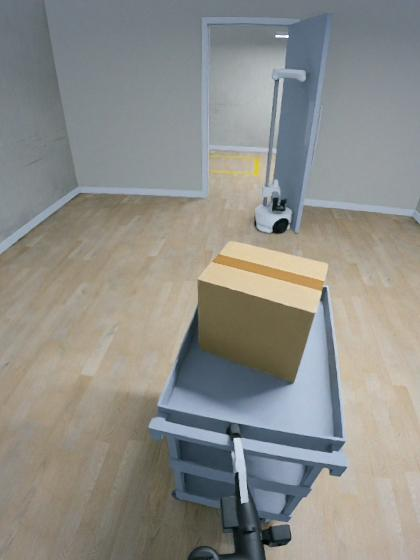

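{"fn": "move", "kwargs": {
  "r2": {"base":{"strafe_m":-0.28},"pace":"slow","contact_limits":{"strafe_m":0.4}},
  "blocking": false,
  "cameras": []
}}

{"fn": "wait", "kwargs": {
  "seconds": 8,
  "cameras": ["r2_head_camera"]
}}

{"fn": "move", "kwargs": {
  "r2": {"base":{"translate_m":0.2},"pace":"slow","contact_limits":{"translate_m":0.4}},
  "blocking": false,
  "cameras": []
}}

{"fn": "wait", "kwargs": {
  "seconds": 8,
  "cameras": ["r2_head_camera"]
}}

Scene clock: 730.93 s.
move: r2 moving
r1: as last shown
r1.lidar_m: 2.22 2.84 0.25 0.25 - 0.25 0.41 3.83 1.14 2.76 2.86 3.86
r1.servo_current: wrist_yaw_rad=59(59) wrist_pitch_rad=46(46) wrist_roll_rad=39(59) gripper_m=39(46)
r1.contact_limits: strafe_m 1
r1.wrist_depth_mm: - 135 - 512 314 214 174 / - 134 135 517 317 216 175 / - 131 158 477 320 217 176 / 108 135 214 530 322 219 177 / 137 - - 535 324 220 178 / 1229 1229 198 539 194 220 178 / - 809 759 154 306 202 178
r2.base_odometry: x=-0.435 y=+0.052 heading=-2.700
r2.turned_by_wheels: +0.001
r2.turned_by_imu: +0.001
r2.base_tilt: forward=-0.7 right=+0.1
r2.lidar_m: 0.41 3.08 2.51 2.51 2.07 1.70 1.68 1.91 2.17 2.14 2.44 0.39
r2.base_status: strafe_m moving
r2.joint_positions: lift_m=+0.660 arm_m=+0.000 wrist_yaw_rad=+0.005 wrist_pitch_rad=-0.004 wrist_roll_rad=+1.569 gripper_m=-0.029
r2.joint_status: not commanded
r2.measured_speeds: translate_m=+0.000 strafe_m=-0.057 rotate_rad=+0.000 lift_m=+0.000 arm_m=+0.000 wrist_yaw_rad=+0.000 wrist_pitch_rad=+0.000 wrist_roll_rad=+0.000
r2.motor_effort: lift_m=+16(16) arm_m=+4(4) wheel_0=+12(15) wheel_1=-5(7) wheel_2=+0(2)
r2.servo_current: wrist_yaw_rad=52(59) wrist_pitch_rad=33(46) wrist_roll_rad=52(52) gripper_m=85(91)
r2.contact_limits: strafe_m 0.4
r2.hand_pose: x=+0.4598 y=-0.0858 z=+0.8395 quat_wxyz=(+0.708, +0.706, +0.001, +0.003) (m; r2's base frame)
r2.wrist_depth_mm: - - 407 183 186 - - / - 397 382 192 193 - - / - 436 421 200 202 - - / - 484 455 208 211 - - / - - 500 213 223 1921 - / - - 183 169 183 1921 504 / - - - 112 242 - 1336
pictures: none
No camera images: "cameras" was empty.

Scene clock: 734.37 s.
earlier move: r2 done
r1.base_odometry: x=-1.923 y=-0.458 heading=-2.431
r1.turned_by_wheels: +0.000
r1.turned_by_imu: +0.000
r1.base_tilt: forward=-1.6 right=+1.3
r1.lidar_m: 2.13 2.81 0.25 0.25 - 0.25 0.37 3.85 1.14 2.78 2.86 3.86
r1.base_status: not commanded
r1.joint_positions: lift_m=+0.124 arm_m=+0.000 wrist_yaw_rad=+3.196 wrist_pitch_rad=+0.002 wrist_roll_rad=+0.000 gripper_m=+0.056
r1.joint_status: not commanded
r1.measured_speeds: all 0
r1.motor_effort: lift_m=+19(19) arm_m=+4(4) wheel_0=-31(31) wheel_1=+29(29) wheel_2=+10(10)
r1.servo_current: wrist_yaw_rad=59(72) wrist_pitch_rad=46(46) wrist_roll_rad=46(65) gripper_m=39(52)
r1.contact_limits: strafe_m 1
r1.hand_pose: x=-0.1219 y=+0.0716 z=+0.3019 quat_wxyz=(-0.027, -0.001, +0.000, +1.000) (m; r1's base frame)
r1.wrist_depth_mm: - 134 - 512 312 213 174 / - 134 135 512 315 216 174 / - 132 158 473 320 217 176 / 108 135 215 525 322 219 177 / 137 - - 535 324 220 178 / 1229 1229 198 539 195 221 178 / - 809 759 154 306 202 178
r2.base_odometry: x=-0.549 y=+0.292 heading=-2.700
r2.turned_by_wheels: +0.000
r2.turned_by_imu: +0.001
r2.base_tilt: forward=-0.7 right=+0.1
r2.lidar_m: 0.36 0.41 2.79 2.73 2.14 1.76 1.73 1.96 1.92 1.90 2.14 0.43
r2.base_status: done
r2.joint_positions: lift_m=+0.660 arm_m=+0.000 wrist_yaw_rad=+0.005 wrist_pitch_rad=-0.004 wrist_roll_rad=+1.569 gripper_m=-0.029
r2.joint_status: not commanded
r2.measured_speeds: all 0
r2.motor_effort: lift_m=+16(16) arm_m=+4(4) wheel_0=+7(15) wheel_1=-4(7) wheel_2=+0(2)
r2.servo_current: wrist_yaw_rad=52(65) wrist_pitch_rad=46(52) wrist_roll_rad=52(59) gripper_m=85(98)
r2.contact_limits: strafe_m 0.4
r2.hand_pose: x=+0.4598 y=-0.0858 z=+0.8395 quat_wxyz=(+0.708, +0.706, +0.001, +0.003) (m; r2's base frame)
r2.wrist_depth_mm: - - - 219 220 1808 - / - - - 222 223 - - / - 439 430 224 224 - - / - 462 452 226 225 - - / - - 473 208 228 - - / - - 182 172 182 768 - / - - - 112 232 - 512
wait: 3.43 of 8 s (r2 has come to rest)
pictures: r2_head_camera
Images, in order (width x height): r2_head_camera 420x560.

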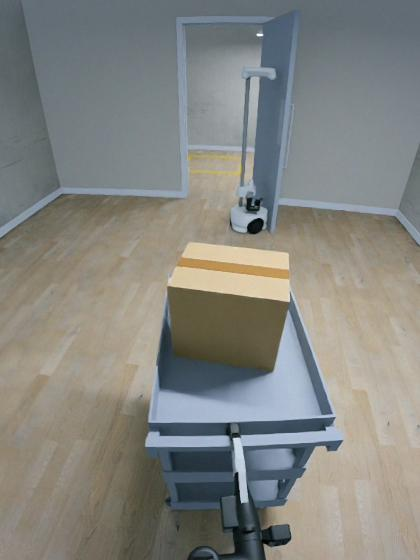

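Scene clock: 734.87 s.
move: r2 moving
r1: as last shown
r1.lidar_m: 2.13 2.82 0.25 0.25 - 0.25 0.39 3.83 1.15 2.77 2.84 3.88
r1.motor_effort: lift_m=+19(19) arm_m=+4(4) wheel_0=-30(31) wheel_1=+28(29) wheel_2=+10(10)
r1.servo_current: wrist_yaw_rad=59(59) wrist_pitch_rad=46(46) wrist_roll_rad=59(59) gripper_m=39(46)
r1.contact_limits: strafe_m 1
r1.wrist_depth_mm: - 134 - 508 312 213 174 / - 134 134 517 315 216 174 / - 131 158 477 320 218 176 / 108 135 215 530 322 220 177 / 137 - - 539 324 220 178 / 1229 1255 198 539 194 220 177 / - 820 759 154 306 202 178
r2.base_odometry: x=-0.559 y=+0.286 heading=-2.700
r2.turned_by_wheels: +0.000
r2.turned_by_imu: +0.000
r2.base_tilt: forward=-0.7 right=+0.1
r2.lidar_m: 0.38 0.41 2.78 2.74 2.14 1.77 1.74 1.95 1.92 1.91 2.14 0.41
r2.base_status: translate_m moving
r2.joint_positions: lift_m=+0.660 arm_m=+0.000 wrist_yaw_rad=+0.001 wrist_pitch_rad=-0.004 wrist_roll_rad=+1.569 gripper_m=-0.029
r2.joint_status: not commanded
r2.measured_speeds: translate_m=+0.049 strafe_m=-0.001 rotate_rad=-0.005 lift_m=+0.000 arm_m=+0.000 wrist_yaw_rad=-0.029 wrist_pitch_rad=+0.000 wrist_roll_rad=+0.000
r2.motor_effort: lift_m=+15(16) arm_m=+4(4) wheel_0=+9(12) wheel_1=+7(7) wheel_2=-13(15)
r2.servo_current: wrist_yaw_rad=39(52) wrist_pitch_rad=46(46) wrist_roll_rad=52(52) gripper_m=91(98)
r2.contact_limits: translate_m 0.4
r2.hand_pose: x=+0.4594 y=-0.0870 z=+0.8395 quat_wxyz=(+0.708, +0.706, -0.001, +0.002) (m; r2's base frame)
r2.wrist_depth_mm: - - - 223 222 1863 - / - - - 223 223 - - / - 436 430 224 224 - - / - 459 449 227 226 - - / - - 466 209 229 - - / - - 182 170 182 732 - / - - - 112 229 - 504
pictures: none
No camera images: "cameras" was empty.

Scene clock: 737.63 s.
earlier move: r2 done
r1.base_odometry: x=-1.923 y=-0.458 heading=-2.431
r1.turned_by_wheels: +0.000
r1.turned_by_imu: +0.000
r1.base_tilt: forward=-1.6 right=+1.3
r1.lidar_m: 1.94 2.86 0.25 0.25 - 0.25 0.36 3.84 1.15 2.78 2.86 3.85
r1.base_status: not commanded
r1.joint_positions: lift_m=+0.124 arm_m=+0.000 wrist_yaw_rad=+3.196 wrist_pitch_rad=+0.002 wrist_roll_rad=+0.000 gripper_m=+0.056
r1.joint_status: not commanded
r1.measured_speeds: all 0
r1.motor_effort: lift_m=+19(19) arm_m=+4(4) wheel_0=-30(32) wheel_1=+29(29) wheel_2=+10(10)
r1.servo_current: wrist_yaw_rad=52(72) wrist_pitch_rad=46(52) wrist_roll_rad=59(65) gripper_m=46(52)
r1.contact_limits: strafe_m 1
r1.hand_pose: x=-0.1219 y=+0.0716 z=+0.3019 quat_wxyz=(-0.027, -0.001, +0.000, +1.000) (m; r1's base frame)
r1.wrist_depth_mm: - 135 - 512 314 213 173 / - 134 135 517 315 216 175 / - 131 158 473 320 217 176 / 108 135 214 530 322 219 177 / 137 - - 535 324 220 178 / 1229 1229 198 539 194 220 178 / - 820 768 154 307 202 178
r2.base_odometry: x=-0.729 y=+0.207 heading=-2.701
r2.turned_by_wheels: -0.001
r2.turned_by_imu: -0.001
r2.base_tilt: forward=-0.7 right=+0.0
r2.lidar_m: 0.39 3.35 2.75 2.72 2.37 1.97 1.95 2.18 1.97 1.93 0.46 0.38
r2.base_status: done
r2.joint_positions: lift_m=+0.660 arm_m=+0.000 wrist_yaw_rad=-0.007 wrist_pitch_rad=-0.004 wrist_roll_rad=+1.569 gripper_m=-0.029
r2.joint_status: not commanded
r2.measured_speeds: all 0
r2.motor_effort: lift_m=+16(16) arm_m=+4(4) wheel_0=+0(12) wheel_1=+4(9) wheel_2=-10(18)
r2.servo_current: wrist_yaw_rad=59(65) wrist_pitch_rad=46(46) wrist_roll_rad=39(65) gripper_m=78(98)
r2.contact_limits: translate_m 0.4
r2.hand_pose: x=+0.4587 y=-0.0894 z=+0.8395 quat_wxyz=(+0.708, +0.706, -0.004, -0.001) (m; r2's base frame)
r2.wrist_depth_mm: - - 574 190 190 - - / - 399 387 196 198 - - / - 436 421 204 206 - - / - 484 459 214 214 - - / - - 500 164 224 - - / - - 182 172 182 1808 508 / - - - 112 242 1921 1308
wait: 2.77 of 8 s (r2 has come to rest)
pictures: r2_head_camera
Images, in order (width x height): r2_head_camera 420x560.

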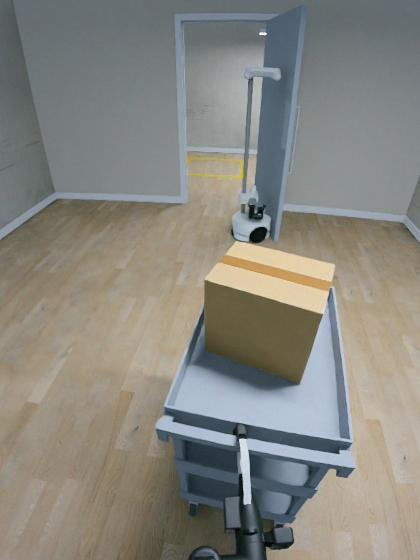

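{"fn": "move", "kwargs": {
  "r2": {"base":{"strafe_m":0.4},"contact_limits":{"strafe_m":0.4},"pace":"slow"},
  "blocking": false,
  "cameras": []
}}

{"fn": "wait", "kwargs": {
  "seconds": 8,
  "cameras": []
}}

{"fn": "move", "kwargs": {
  "r2": {"base":{"translate_m":-1.0,"strafe_m":0.62},"pace":"slow","contact_limits":{"translate_m":0.4}},
  "blocking": false,
  "cameras": []
}}

{"fn": "wait", "kwargs": {
  "seconds": 10,
  "cameras": []
}}

{"fn": "wait", "kwargs": {
  "seconds": 5,
  "cameras": ["r2_head_camera"]
}}

Scene clock: 788.60 s.
move: r2 moving
r1: as last shown
r1.lidar_m: 1.95 2.84 0.25 0.25 - 0.25 0.37 3.82 1.15 2.77 2.86 3.87
r1.motor_effort: lift_m=+19(19) arm_m=+4(4) wheel_0=-31(31) wheel_1=+29(29) wheel_2=+10(10)
r1.servo_current: wrist_yaw_rad=52(59) wrist_pitch_rad=33(52) wrist_roll_rad=33(52) gripper_m=46(46)
r1.contact_limits: strafe_m 1
r1.wrist_depth_mm: - 134 - 517 312 213 174 / - 134 134 517 315 216 175 / - 131 158 477 320 218 176 / 108 135 214 530 322 219 177 / 137 - - 535 324 220 178 / 1255 1229 198 539 194 220 178 / - 809 759 154 307 202 178
r2.base_odometry: x=-0.723 y=+0.194 heading=-2.701
r2.turned_by_wheels: -0.001
r2.turned_by_imu: +0.000
r2.base_tilt: forward=-0.7 right=+0.1
r2.lidar_m: 0.41 3.33 2.73 2.71 2.37 1.96 1.94 2.17 1.96 1.96 0.43 0.39
r2.base_status: strafe_m moving
r2.joint_positions: lift_m=+0.660 arm_m=+0.000 wrist_yaw_rad=-0.008 wrist_pitch_rad=-0.004 wrist_roll_rad=+1.569 gripper_m=-0.029
r2.joint_status: not commanded
r2.measured_speeds: translate_m=+0.000 strafe_m=+0.056 rotate_rad=+0.001 lift_m=+0.000 arm_m=+0.000 wrist_yaw_rad=+0.000 wrist_pitch_rad=+0.000 wrist_roll_rad=+0.000
r2.motor_effort: lift_m=+16(16) arm_m=+4(4) wheel_0=-18(18) wheel_1=+5(9) wheel_2=-2(8)
r2.servo_current: wrist_yaw_rad=52(65) wrist_pitch_rad=46(46) wrist_roll_rad=39(59) gripper_m=85(91)
r2.contact_limits: strafe_m 0.4
r2.hand_pose: x=+0.4586 y=-0.0896 z=+0.8395 quat_wxyz=(+0.708, +0.706, -0.004, -0.001) (m; r2's base frame)
r2.wrist_depth_mm: - - 512 188 190 - - / - 399 387 196 196 - - / - 436 421 204 206 - - / - 477 455 215 216 - - / - - 500 165 224 1983 - / - - 183 171 231 1808 504 / - - - 112 244 1983 1255
pictures: none
No camera images: "cameras" was empty.

Scene clock: 793.23 s.
earlier move: r2 done
r1.base_odometry: x=-1.923 y=-0.458 heading=-2.431
r1.turned_by_wheels: +0.000
r1.turned_by_imu: +0.000
r1.base_tilt: forward=-1.6 right=+1.3
r1.lidar_m: 2.06 2.85 0.25 0.25 - 0.25 0.37 3.82 1.15 2.76 2.87 3.87
r1.base_status: not commanded
r1.joint_positions: lift_m=+0.124 arm_m=+0.000 wrist_yaw_rad=+3.196 wrist_pitch_rad=+0.002 wrist_roll_rad=+0.000 gripper_m=+0.056
r1.joint_status: not commanded
r1.measured_speeds: all 0
r1.motor_effort: lift_m=+19(19) arm_m=+4(4) wheel_0=-30(31) wheel_1=+29(29) wheel_2=+10(10)
r1.servo_current: wrist_yaw_rad=52(72) wrist_pitch_rad=39(52) wrist_roll_rad=39(65) gripper_m=39(52)
r1.contact_limits: strafe_m 1
r1.hand_pose: x=-0.1219 y=+0.0716 z=+0.3019 quat_wxyz=(-0.027, -0.001, +0.000, +1.000) (m; r1's base frame)
r1.wrist_depth_mm: - 134 - 517 312 213 174 / - 135 134 517 315 216 175 / - 131 158 477 319 217 176 / 108 135 215 530 322 220 177 / 137 - - 539 324 220 178 / 1205 1229 198 544 195 220 178 / - 809 759 154 306 201 178
r2.base_odometry: x=-0.559 y=-0.155 heading=-2.701
r2.turned_by_wheels: +0.000
r2.turned_by_imu: -0.002
r2.base_tilt: forward=-0.7 right=+0.1
r2.lidar_m: 0.44 2.91 2.34 2.32 2.28 1.86 1.85 2.10 2.34 2.31 0.33 0.32
r2.base_status: done
r2.joint_positions: lift_m=+0.660 arm_m=+0.000 wrist_yaw_rad=-0.008 wrist_pitch_rad=-0.004 wrist_roll_rad=+1.569 gripper_m=-0.029
r2.joint_status: not commanded
r2.measured_speeds: all 0
r2.motor_effort: lift_m=+16(16) arm_m=+4(4) wheel_0=-7(19) wheel_1=+2(9) wheel_2=-1(8)
r2.servo_current: wrist_yaw_rad=52(72) wrist_pitch_rad=46(52) wrist_roll_rad=52(59) gripper_m=85(98)
r2.contact_limits: strafe_m 0.4
r2.hand_pose: x=+0.4586 y=-0.0896 z=+0.8395 quat_wxyz=(+0.708, +0.706, -0.004, -0.001) (m; r2's base frame)
r2.wrist_depth_mm: - 353 - 125 125 - - / - 415 - - 140 140 - / - - - 160 163 569 569 / - - - 180 185 1808 500 / - - - 128 219 1983 459 / - - 178 167 181 1808 1281 / - - - 112 314 - 1138
wait: 4.63 of 8 s (r2 has come to rest)
pictures: none
No camera images: "cameras" was empty.

Scene clock: 793.73 s.
move: r2 moving
r1: as last shown
r1.lidar_m: 2.06 2.85 0.25 0.25 - 0.25 0.40 3.87 1.15 2.75 2.87 3.84
r1.servo_current: wrist_yaw_rad=52(72) wrist_pitch_rad=46(46) wrist_roll_rad=52(65) gripper_m=39(46)
r1.contact_limits: strafe_m 1
r1.wrist_depth_mm: - 134 - 508 312 213 174 / - 135 135 517 315 216 175 / - 131 158 473 320 217 176 / 108 135 214 530 322 219 177 / 137 - - 539 324 220 178 / 1255 1229 198 544 194 220 178 / - 809 759 154 307 201 178
r2.base_odometry: x=-0.545 y=-0.157 heading=-2.701
r2.turned_by_wheels: +0.000
r2.turned_by_imu: +0.000
r2.base_tilt: forward=-0.7 right=+0.1
r2.lidar_m: 0.43 2.85 2.34 2.29 2.27 1.88 1.84 2.09 2.33 2.34 0.31 0.32
r2.base_status: translate_m moving; strafe_m moving
r2.joint_positions: lift_m=+0.660 arm_m=+0.000 wrist_yaw_rad=-0.008 wrist_pitch_rad=-0.004 wrist_roll_rad=+1.569 gripper_m=-0.029
r2.joint_status: not commanded
r2.measured_speeds: translate_m=-0.047 strafe_m=+0.030 rotate_rad=+0.003 lift_m=+0.000 arm_m=+0.000 wrist_yaw_rad=+0.000 wrist_pitch_rad=+0.000 wrist_roll_rad=+0.000
r2.motor_effort: lift_m=+15(16) arm_m=+3(4) wheel_0=-14(14) wheel_1=+2(4) wheel_2=+11(11)
r2.servo_current: wrist_yaw_rad=52(65) wrist_pitch_rad=39(46) wrist_roll_rad=46(52) gripper_m=78(85)
r2.contact_limits: translate_m 0.4
r2.hand_pose: x=+0.4586 y=-0.0896 z=+0.8395 quat_wxyz=(+0.708, +0.706, -0.004, -0.001) (m; r2's base frame)
r2.wrist_depth_mm: - 351 - 126 125 - - / - 415 - - 140 144 - / - - - 161 164 591 574 / - - - 175 186 1808 500 / - - - 128 219 1921 459 / - - 177 166 181 1808 1281 / - - - 112 314 - 1118
pictures: none
No camera images: "cameras" was empty.

Scene clock: 803.73 s.
earlier move: r2 moving
r1.base_odometry: x=-1.923 y=-0.458 heading=-2.431
r1.turned_by_wheels: +0.000
r1.turned_by_imu: -0.001
r1.base_tilt: forward=-1.6 right=+1.3
r1.lidar_m: 3.03 2.84 0.25 0.25 - 0.25 0.38 3.84 1.15 2.78 2.84 3.85
r1.base_status: not commanded
r1.joint_positions: lift_m=+0.124 arm_m=+0.000 wrist_yaw_rad=+3.196 wrist_pitch_rad=+0.002 wrist_roll_rad=+0.000 gripper_m=+0.056
r1.joint_status: not commanded
r1.measured_speeds: all 0
r1.motor_effort: lift_m=+19(19) arm_m=+4(4) wheel_0=-31(31) wheel_1=+29(29) wheel_2=+10(10)
r1.servo_current: wrist_yaw_rad=26(85) wrist_pitch_rad=39(52) wrist_roll_rad=46(72) gripper_m=39(52)
r1.contact_limits: strafe_m 1
r1.hand_pose: x=-0.1219 y=+0.0716 z=+0.3019 quat_wxyz=(-0.027, -0.001, +0.000, +1.000) (m; r1's base frame)
r1.wrist_depth_mm: - 134 - 512 312 213 173 / - 134 135 512 317 216 175 / - 131 158 473 320 217 176 / 108 135 215 530 322 219 177 / 137 - - 539 324 220 178 / 1229 1255 198 544 194 220 178 / - 820 768 154 307 202 178
r2.base_odometry: x=+0.441 y=-0.269 heading=-2.700
r2.turned_by_wheels: +0.001
r2.turned_by_imu: +0.005
r2.base_tilt: forward=-0.7 right=+0.1
r2.lidar_m: 0.44 2.47 2.00 2.01 1.14 0.95 0.93 1.06 1.73 2.68 0.40 0.36
r2.base_status: translate_m moving; strafe_m moving
r2.joint_positions: lift_m=+0.660 arm_m=+0.000 wrist_yaw_rad=+0.004 wrist_pitch_rad=-0.004 wrist_roll_rad=+1.569 gripper_m=-0.029
r2.joint_status: not commanded
r2.measured_speeds: translate_m=-0.084 strafe_m=+0.053 rotate_rad=-0.005 lift_m=+0.000 arm_m=+0.000 wrist_yaw_rad=+0.000 wrist_pitch_rad=+0.000 wrist_roll_rad=+0.000
r2.motor_effort: lift_m=+15(16) arm_m=-4(4) wheel_0=-2(14) wheel_1=+5(7) wheel_2=+13(14)
r2.servo_current: wrist_yaw_rad=52(72) wrist_pitch_rad=39(52) wrist_roll_rad=46(65) gripper_m=85(98)
r2.contact_limits: translate_m 0.4
r2.hand_pose: x=+0.4597 y=-0.0862 z=+0.8396 quat_wxyz=(+0.708, +0.706, +0.000, +0.003) (m; r2's base frame)
r2.wrist_depth_mm: - 347 105 158 156 - - / - 389 114 166 168 - - / - 455 418 178 183 - - / - - 477 197 200 715 - / - - - 150 219 1983 512 / - - 182 169 181 1756 1281 / - - - 112 263 - 1229
wait: 10.00 s; no rest
pictures: none
No camera images: "cameras" was empty.

Scene clock: 806.17 s.
earlier move: r2 done
r1.base_odometry: x=-1.923 y=-0.458 heading=-2.431
r1.turned_by_wheels: +0.000
r1.turned_by_imu: +0.000
r1.base_tilt: forward=-1.6 right=+1.3
r1.lidar_m: 3.20 2.86 0.25 0.25 - 0.25 0.37 3.85 1.12 2.77 2.88 3.88
r1.base_status: not commanded
r1.joint_positions: lift_m=+0.124 arm_m=+0.000 wrist_yaw_rad=+3.196 wrist_pitch_rad=+0.002 wrist_roll_rad=+0.000 gripper_m=+0.056
r1.joint_status: not commanded
r1.measured_speeds: all 0
r1.motor_effort: lift_m=+19(19) arm_m=+4(4) wheel_0=-31(31) wheel_1=+29(29) wheel_2=+10(10)
r1.servo_current: wrist_yaw_rad=33(85) wrist_pitch_rad=46(52) wrist_roll_rad=33(72) gripper_m=39(52)
r1.contact_limits: strafe_m 1
r1.hand_pose: x=-0.1219 y=+0.0716 z=+0.3019 quat_wxyz=(-0.027, -0.001, +0.000, +1.000) (m; r1's base frame)
r1.wrist_depth_mm: - 134 - 512 312 213 174 / - 135 134 517 315 216 175 / - 131 158 473 320 218 176 / 108 135 214 530 322 219 177 / 137 - - 535 322 220 178 / 1255 1229 198 539 194 220 178 / - 820 759 154 306 202 178
r2.base_odometry: x=+0.610 y=-0.289 heading=-2.700
r2.turned_by_wheels: +0.000
r2.turned_by_imu: +0.001
r2.base_tilt: forward=-0.7 right=+0.0
r2.lidar_m: 0.41 2.32 1.97 1.82 0.94 0.77 0.76 0.88 1.47 2.74 0.39 0.34
r2.base_status: done
r2.joint_positions: lift_m=+0.660 arm_m=+0.000 wrist_yaw_rad=+0.005 wrist_pitch_rad=-0.004 wrist_roll_rad=+1.569 gripper_m=-0.029
r2.joint_status: not commanded
r2.measured_speeds: all 0
r2.motor_effort: lift_m=+15(16) arm_m=-3(4) wheel_0=+0(14) wheel_1=+4(7) wheel_2=+9(14)
r2.servo_current: wrist_yaw_rad=52(72) wrist_pitch_rad=46(52) wrist_roll_rad=52(65) gripper_m=85(98)
r2.contact_limits: translate_m 0.4
r2.hand_pose: x=+0.4597 y=-0.0861 z=+0.8396 quat_wxyz=(+0.708, +0.706, +0.000, +0.003) (m; r2's base frame)
r2.wrist_depth_mm: - 351 110 165 162 - - / - 389 370 170 174 - - / - 449 415 185 187 - - / - - 480 198 204 750 - / - - - 151 220 1921 517 / - - 181 176 180 1808 1281 / - - - 112 258 - 1281
wait: 2.43 of 5 s (r2 has come to rest)
pictures: r2_head_camera
Images, in order (width x height): r2_head_camera 420x560.

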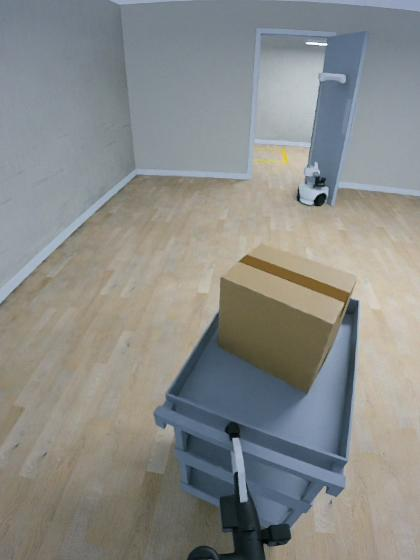

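{"fn": "move", "kwargs": {
  "r2": {"base":{"translate_m":0.2,"strafe_m":-0.36},"pace":"slow","contact_limits":{"translate_m":0.4}},
  "blocking": false,
  "cameras": []
}}

{"fn": "wait", "kwargs": {
  "seconds": 8,
  "cameras": ["r2_head_camera"]
}}

Scene clock: 816.03 s.
move: r2 moving
r1: as last shown
r1.lidar_m: 3.22 2.85 0.25 0.26 - 0.25 0.39 3.83 1.15 2.78 2.86 3.86
r1.motor_effort: lift_m=+19(19) arm_m=+4(4) wheel_0=-30(32) wheel_1=+29(29) wheel_2=+10(10)
r1.servo_current: wrist_yaw_rad=46(72) wrist_pitch_rad=33(52) wrist_roll_rad=59(59) gripper_m=46(46)
r1.contact_limits: strafe_m 1
r1.wrist_depth_mm: - 135 - 512 312 214 174 / - 134 134 517 315 216 175 / - 131 158 473 320 217 176 / 108 135 214 535 320 219 177 / 137 - - 535 322 220 178 / 1229 1205 199 544 194 220 178 / - 820 759 154 307 202 178
r2.base_odometry: x=+0.600 y=-0.282 heading=-2.700
r2.turned_by_wheels: +0.001
r2.turned_by_imu: +0.001
r2.base_tilt: forward=-0.7 right=+0.1
r2.lidar_m: 0.43 2.32 1.97 1.79 0.94 0.79 0.77 0.91 1.44 2.73 3.08 0.35
r2.base_status: translate_m moving; strafe_m moving
r2.joint_positions: lift_m=+0.660 arm_m=+0.000 wrist_yaw_rad=+0.008 wrist_pitch_rad=-0.004 wrist_roll_rad=+1.569 gripper_m=-0.029
r2.joint_status: not commanded
r2.measured_speeds: translate_m=+0.024 strafe_m=-0.042 rotate_rad=+0.002 lift_m=+0.000 arm_m=+0.000 wrist_yaw_rad=+0.007 wrist_pitch_rad=+0.000 wrist_roll_rad=+0.000
r2.motor_effort: lift_m=+15(15) arm_m=-3(4) wheel_0=+16(16) wheel_1=-5(6) wheel_2=-3(8)
r2.servo_current: wrist_yaw_rad=46(59) wrist_pitch_rad=39(46) wrist_roll_rad=52(59) gripper_m=85(91)
r2.contact_limits: translate_m 0.4
r2.hand_pose: x=+0.4599 y=-0.0852 z=+0.8396 quat_wxyz=(+0.708, +0.706, +0.001, +0.004) (m; r2's base frame)
r2.wrist_depth_mm: - 347 108 163 160 - - / - 389 370 167 171 - - / - 449 415 183 185 - - / - - 473 198 202 750 - / - - - 151 220 1921 508 / - - 183 174 232 1756 1205 / - - - 112 258 - 1255
pictures: none
No camera images: "cameras" was empty.

Scene clock: 820.93 s.
earlier move: r2 done
r1.base_odometry: x=-1.923 y=-0.458 heading=-2.431
r1.turned_by_wheels: +0.000
r1.turned_by_imu: +0.000
r1.base_tilt: forward=-1.6 right=+1.3
r1.lidar_m: 2.90 2.86 0.25 0.27 - 0.25 0.39 3.84 1.14 2.78 2.89 3.86
r1.base_status: not commanded
r1.joint_positions: lift_m=+0.124 arm_m=+0.000 wrist_yaw_rad=+3.196 wrist_pitch_rad=+0.002 wrist_roll_rad=+0.000 gripper_m=+0.056
r1.joint_status: not commanded
r1.measured_speeds: all 0
r1.motor_effort: lift_m=+19(19) arm_m=+4(4) wheel_0=-30(32) wheel_1=+29(29) wheel_2=+10(10)
r1.servo_current: wrist_yaw_rad=59(78) wrist_pitch_rad=46(52) wrist_roll_rad=52(72) gripper_m=39(52)
r1.contact_limits: strafe_m 1
r1.hand_pose: x=-0.1219 y=+0.0716 z=+0.3019 quat_wxyz=(-0.027, -0.001, +0.000, +1.000) (m; r1's base frame)
r1.wrist_depth_mm: - 135 - 517 314 213 174 / - 134 134 517 315 216 175 / - 131 158 477 319 218 176 / 108 135 215 530 322 219 177 / 137 - - 535 324 220 178 / 1205 1229 198 539 195 220 178 / - 809 759 154 306 202 178
r2.base_odometry: x=+0.276 y=-0.049 heading=-2.701
r2.turned_by_wheels: -0.001
r2.turned_by_imu: +0.000
r2.base_tilt: forward=-0.7 right=+0.1
r2.lidar_m: 0.41 2.72 2.24 2.25 1.27 1.04 1.03 1.15 1.92 2.43 2.72 0.39
r2.base_status: done
r2.joint_positions: lift_m=+0.660 arm_m=+0.000 wrist_yaw_rad=+0.000 wrist_pitch_rad=-0.004 wrist_roll_rad=+1.569 gripper_m=-0.029
r2.joint_status: not commanded
r2.measured_speeds: all 0
r2.motor_effort: lift_m=+15(15) arm_m=+4(4) wheel_0=+4(20) wheel_1=-2(8) wheel_2=-9(13)
r2.servo_current: wrist_yaw_rad=39(65) wrist_pitch_rad=46(52) wrist_roll_rad=39(65) gripper_m=78(91)
r2.contact_limits: translate_m 0.4
r2.hand_pose: x=+0.4593 y=-0.0875 z=+0.8396 quat_wxyz=(+0.708, +0.706, -0.001, +0.001) (m; r2's base frame)
r2.wrist_depth_mm: - - - 194 195 - - / - 410 397 148 202 - - / - 436 427 208 208 - - / - 480 455 217 216 - - / - - 500 204 225 798 - / - - 182 170 182 1756 517 / - - - 112 240 - 1336
wait: 4.90 of 8 s (r2 has come to rest)
pictures: r2_head_camera
Images, in order (width x height): r2_head_camera 420x560.

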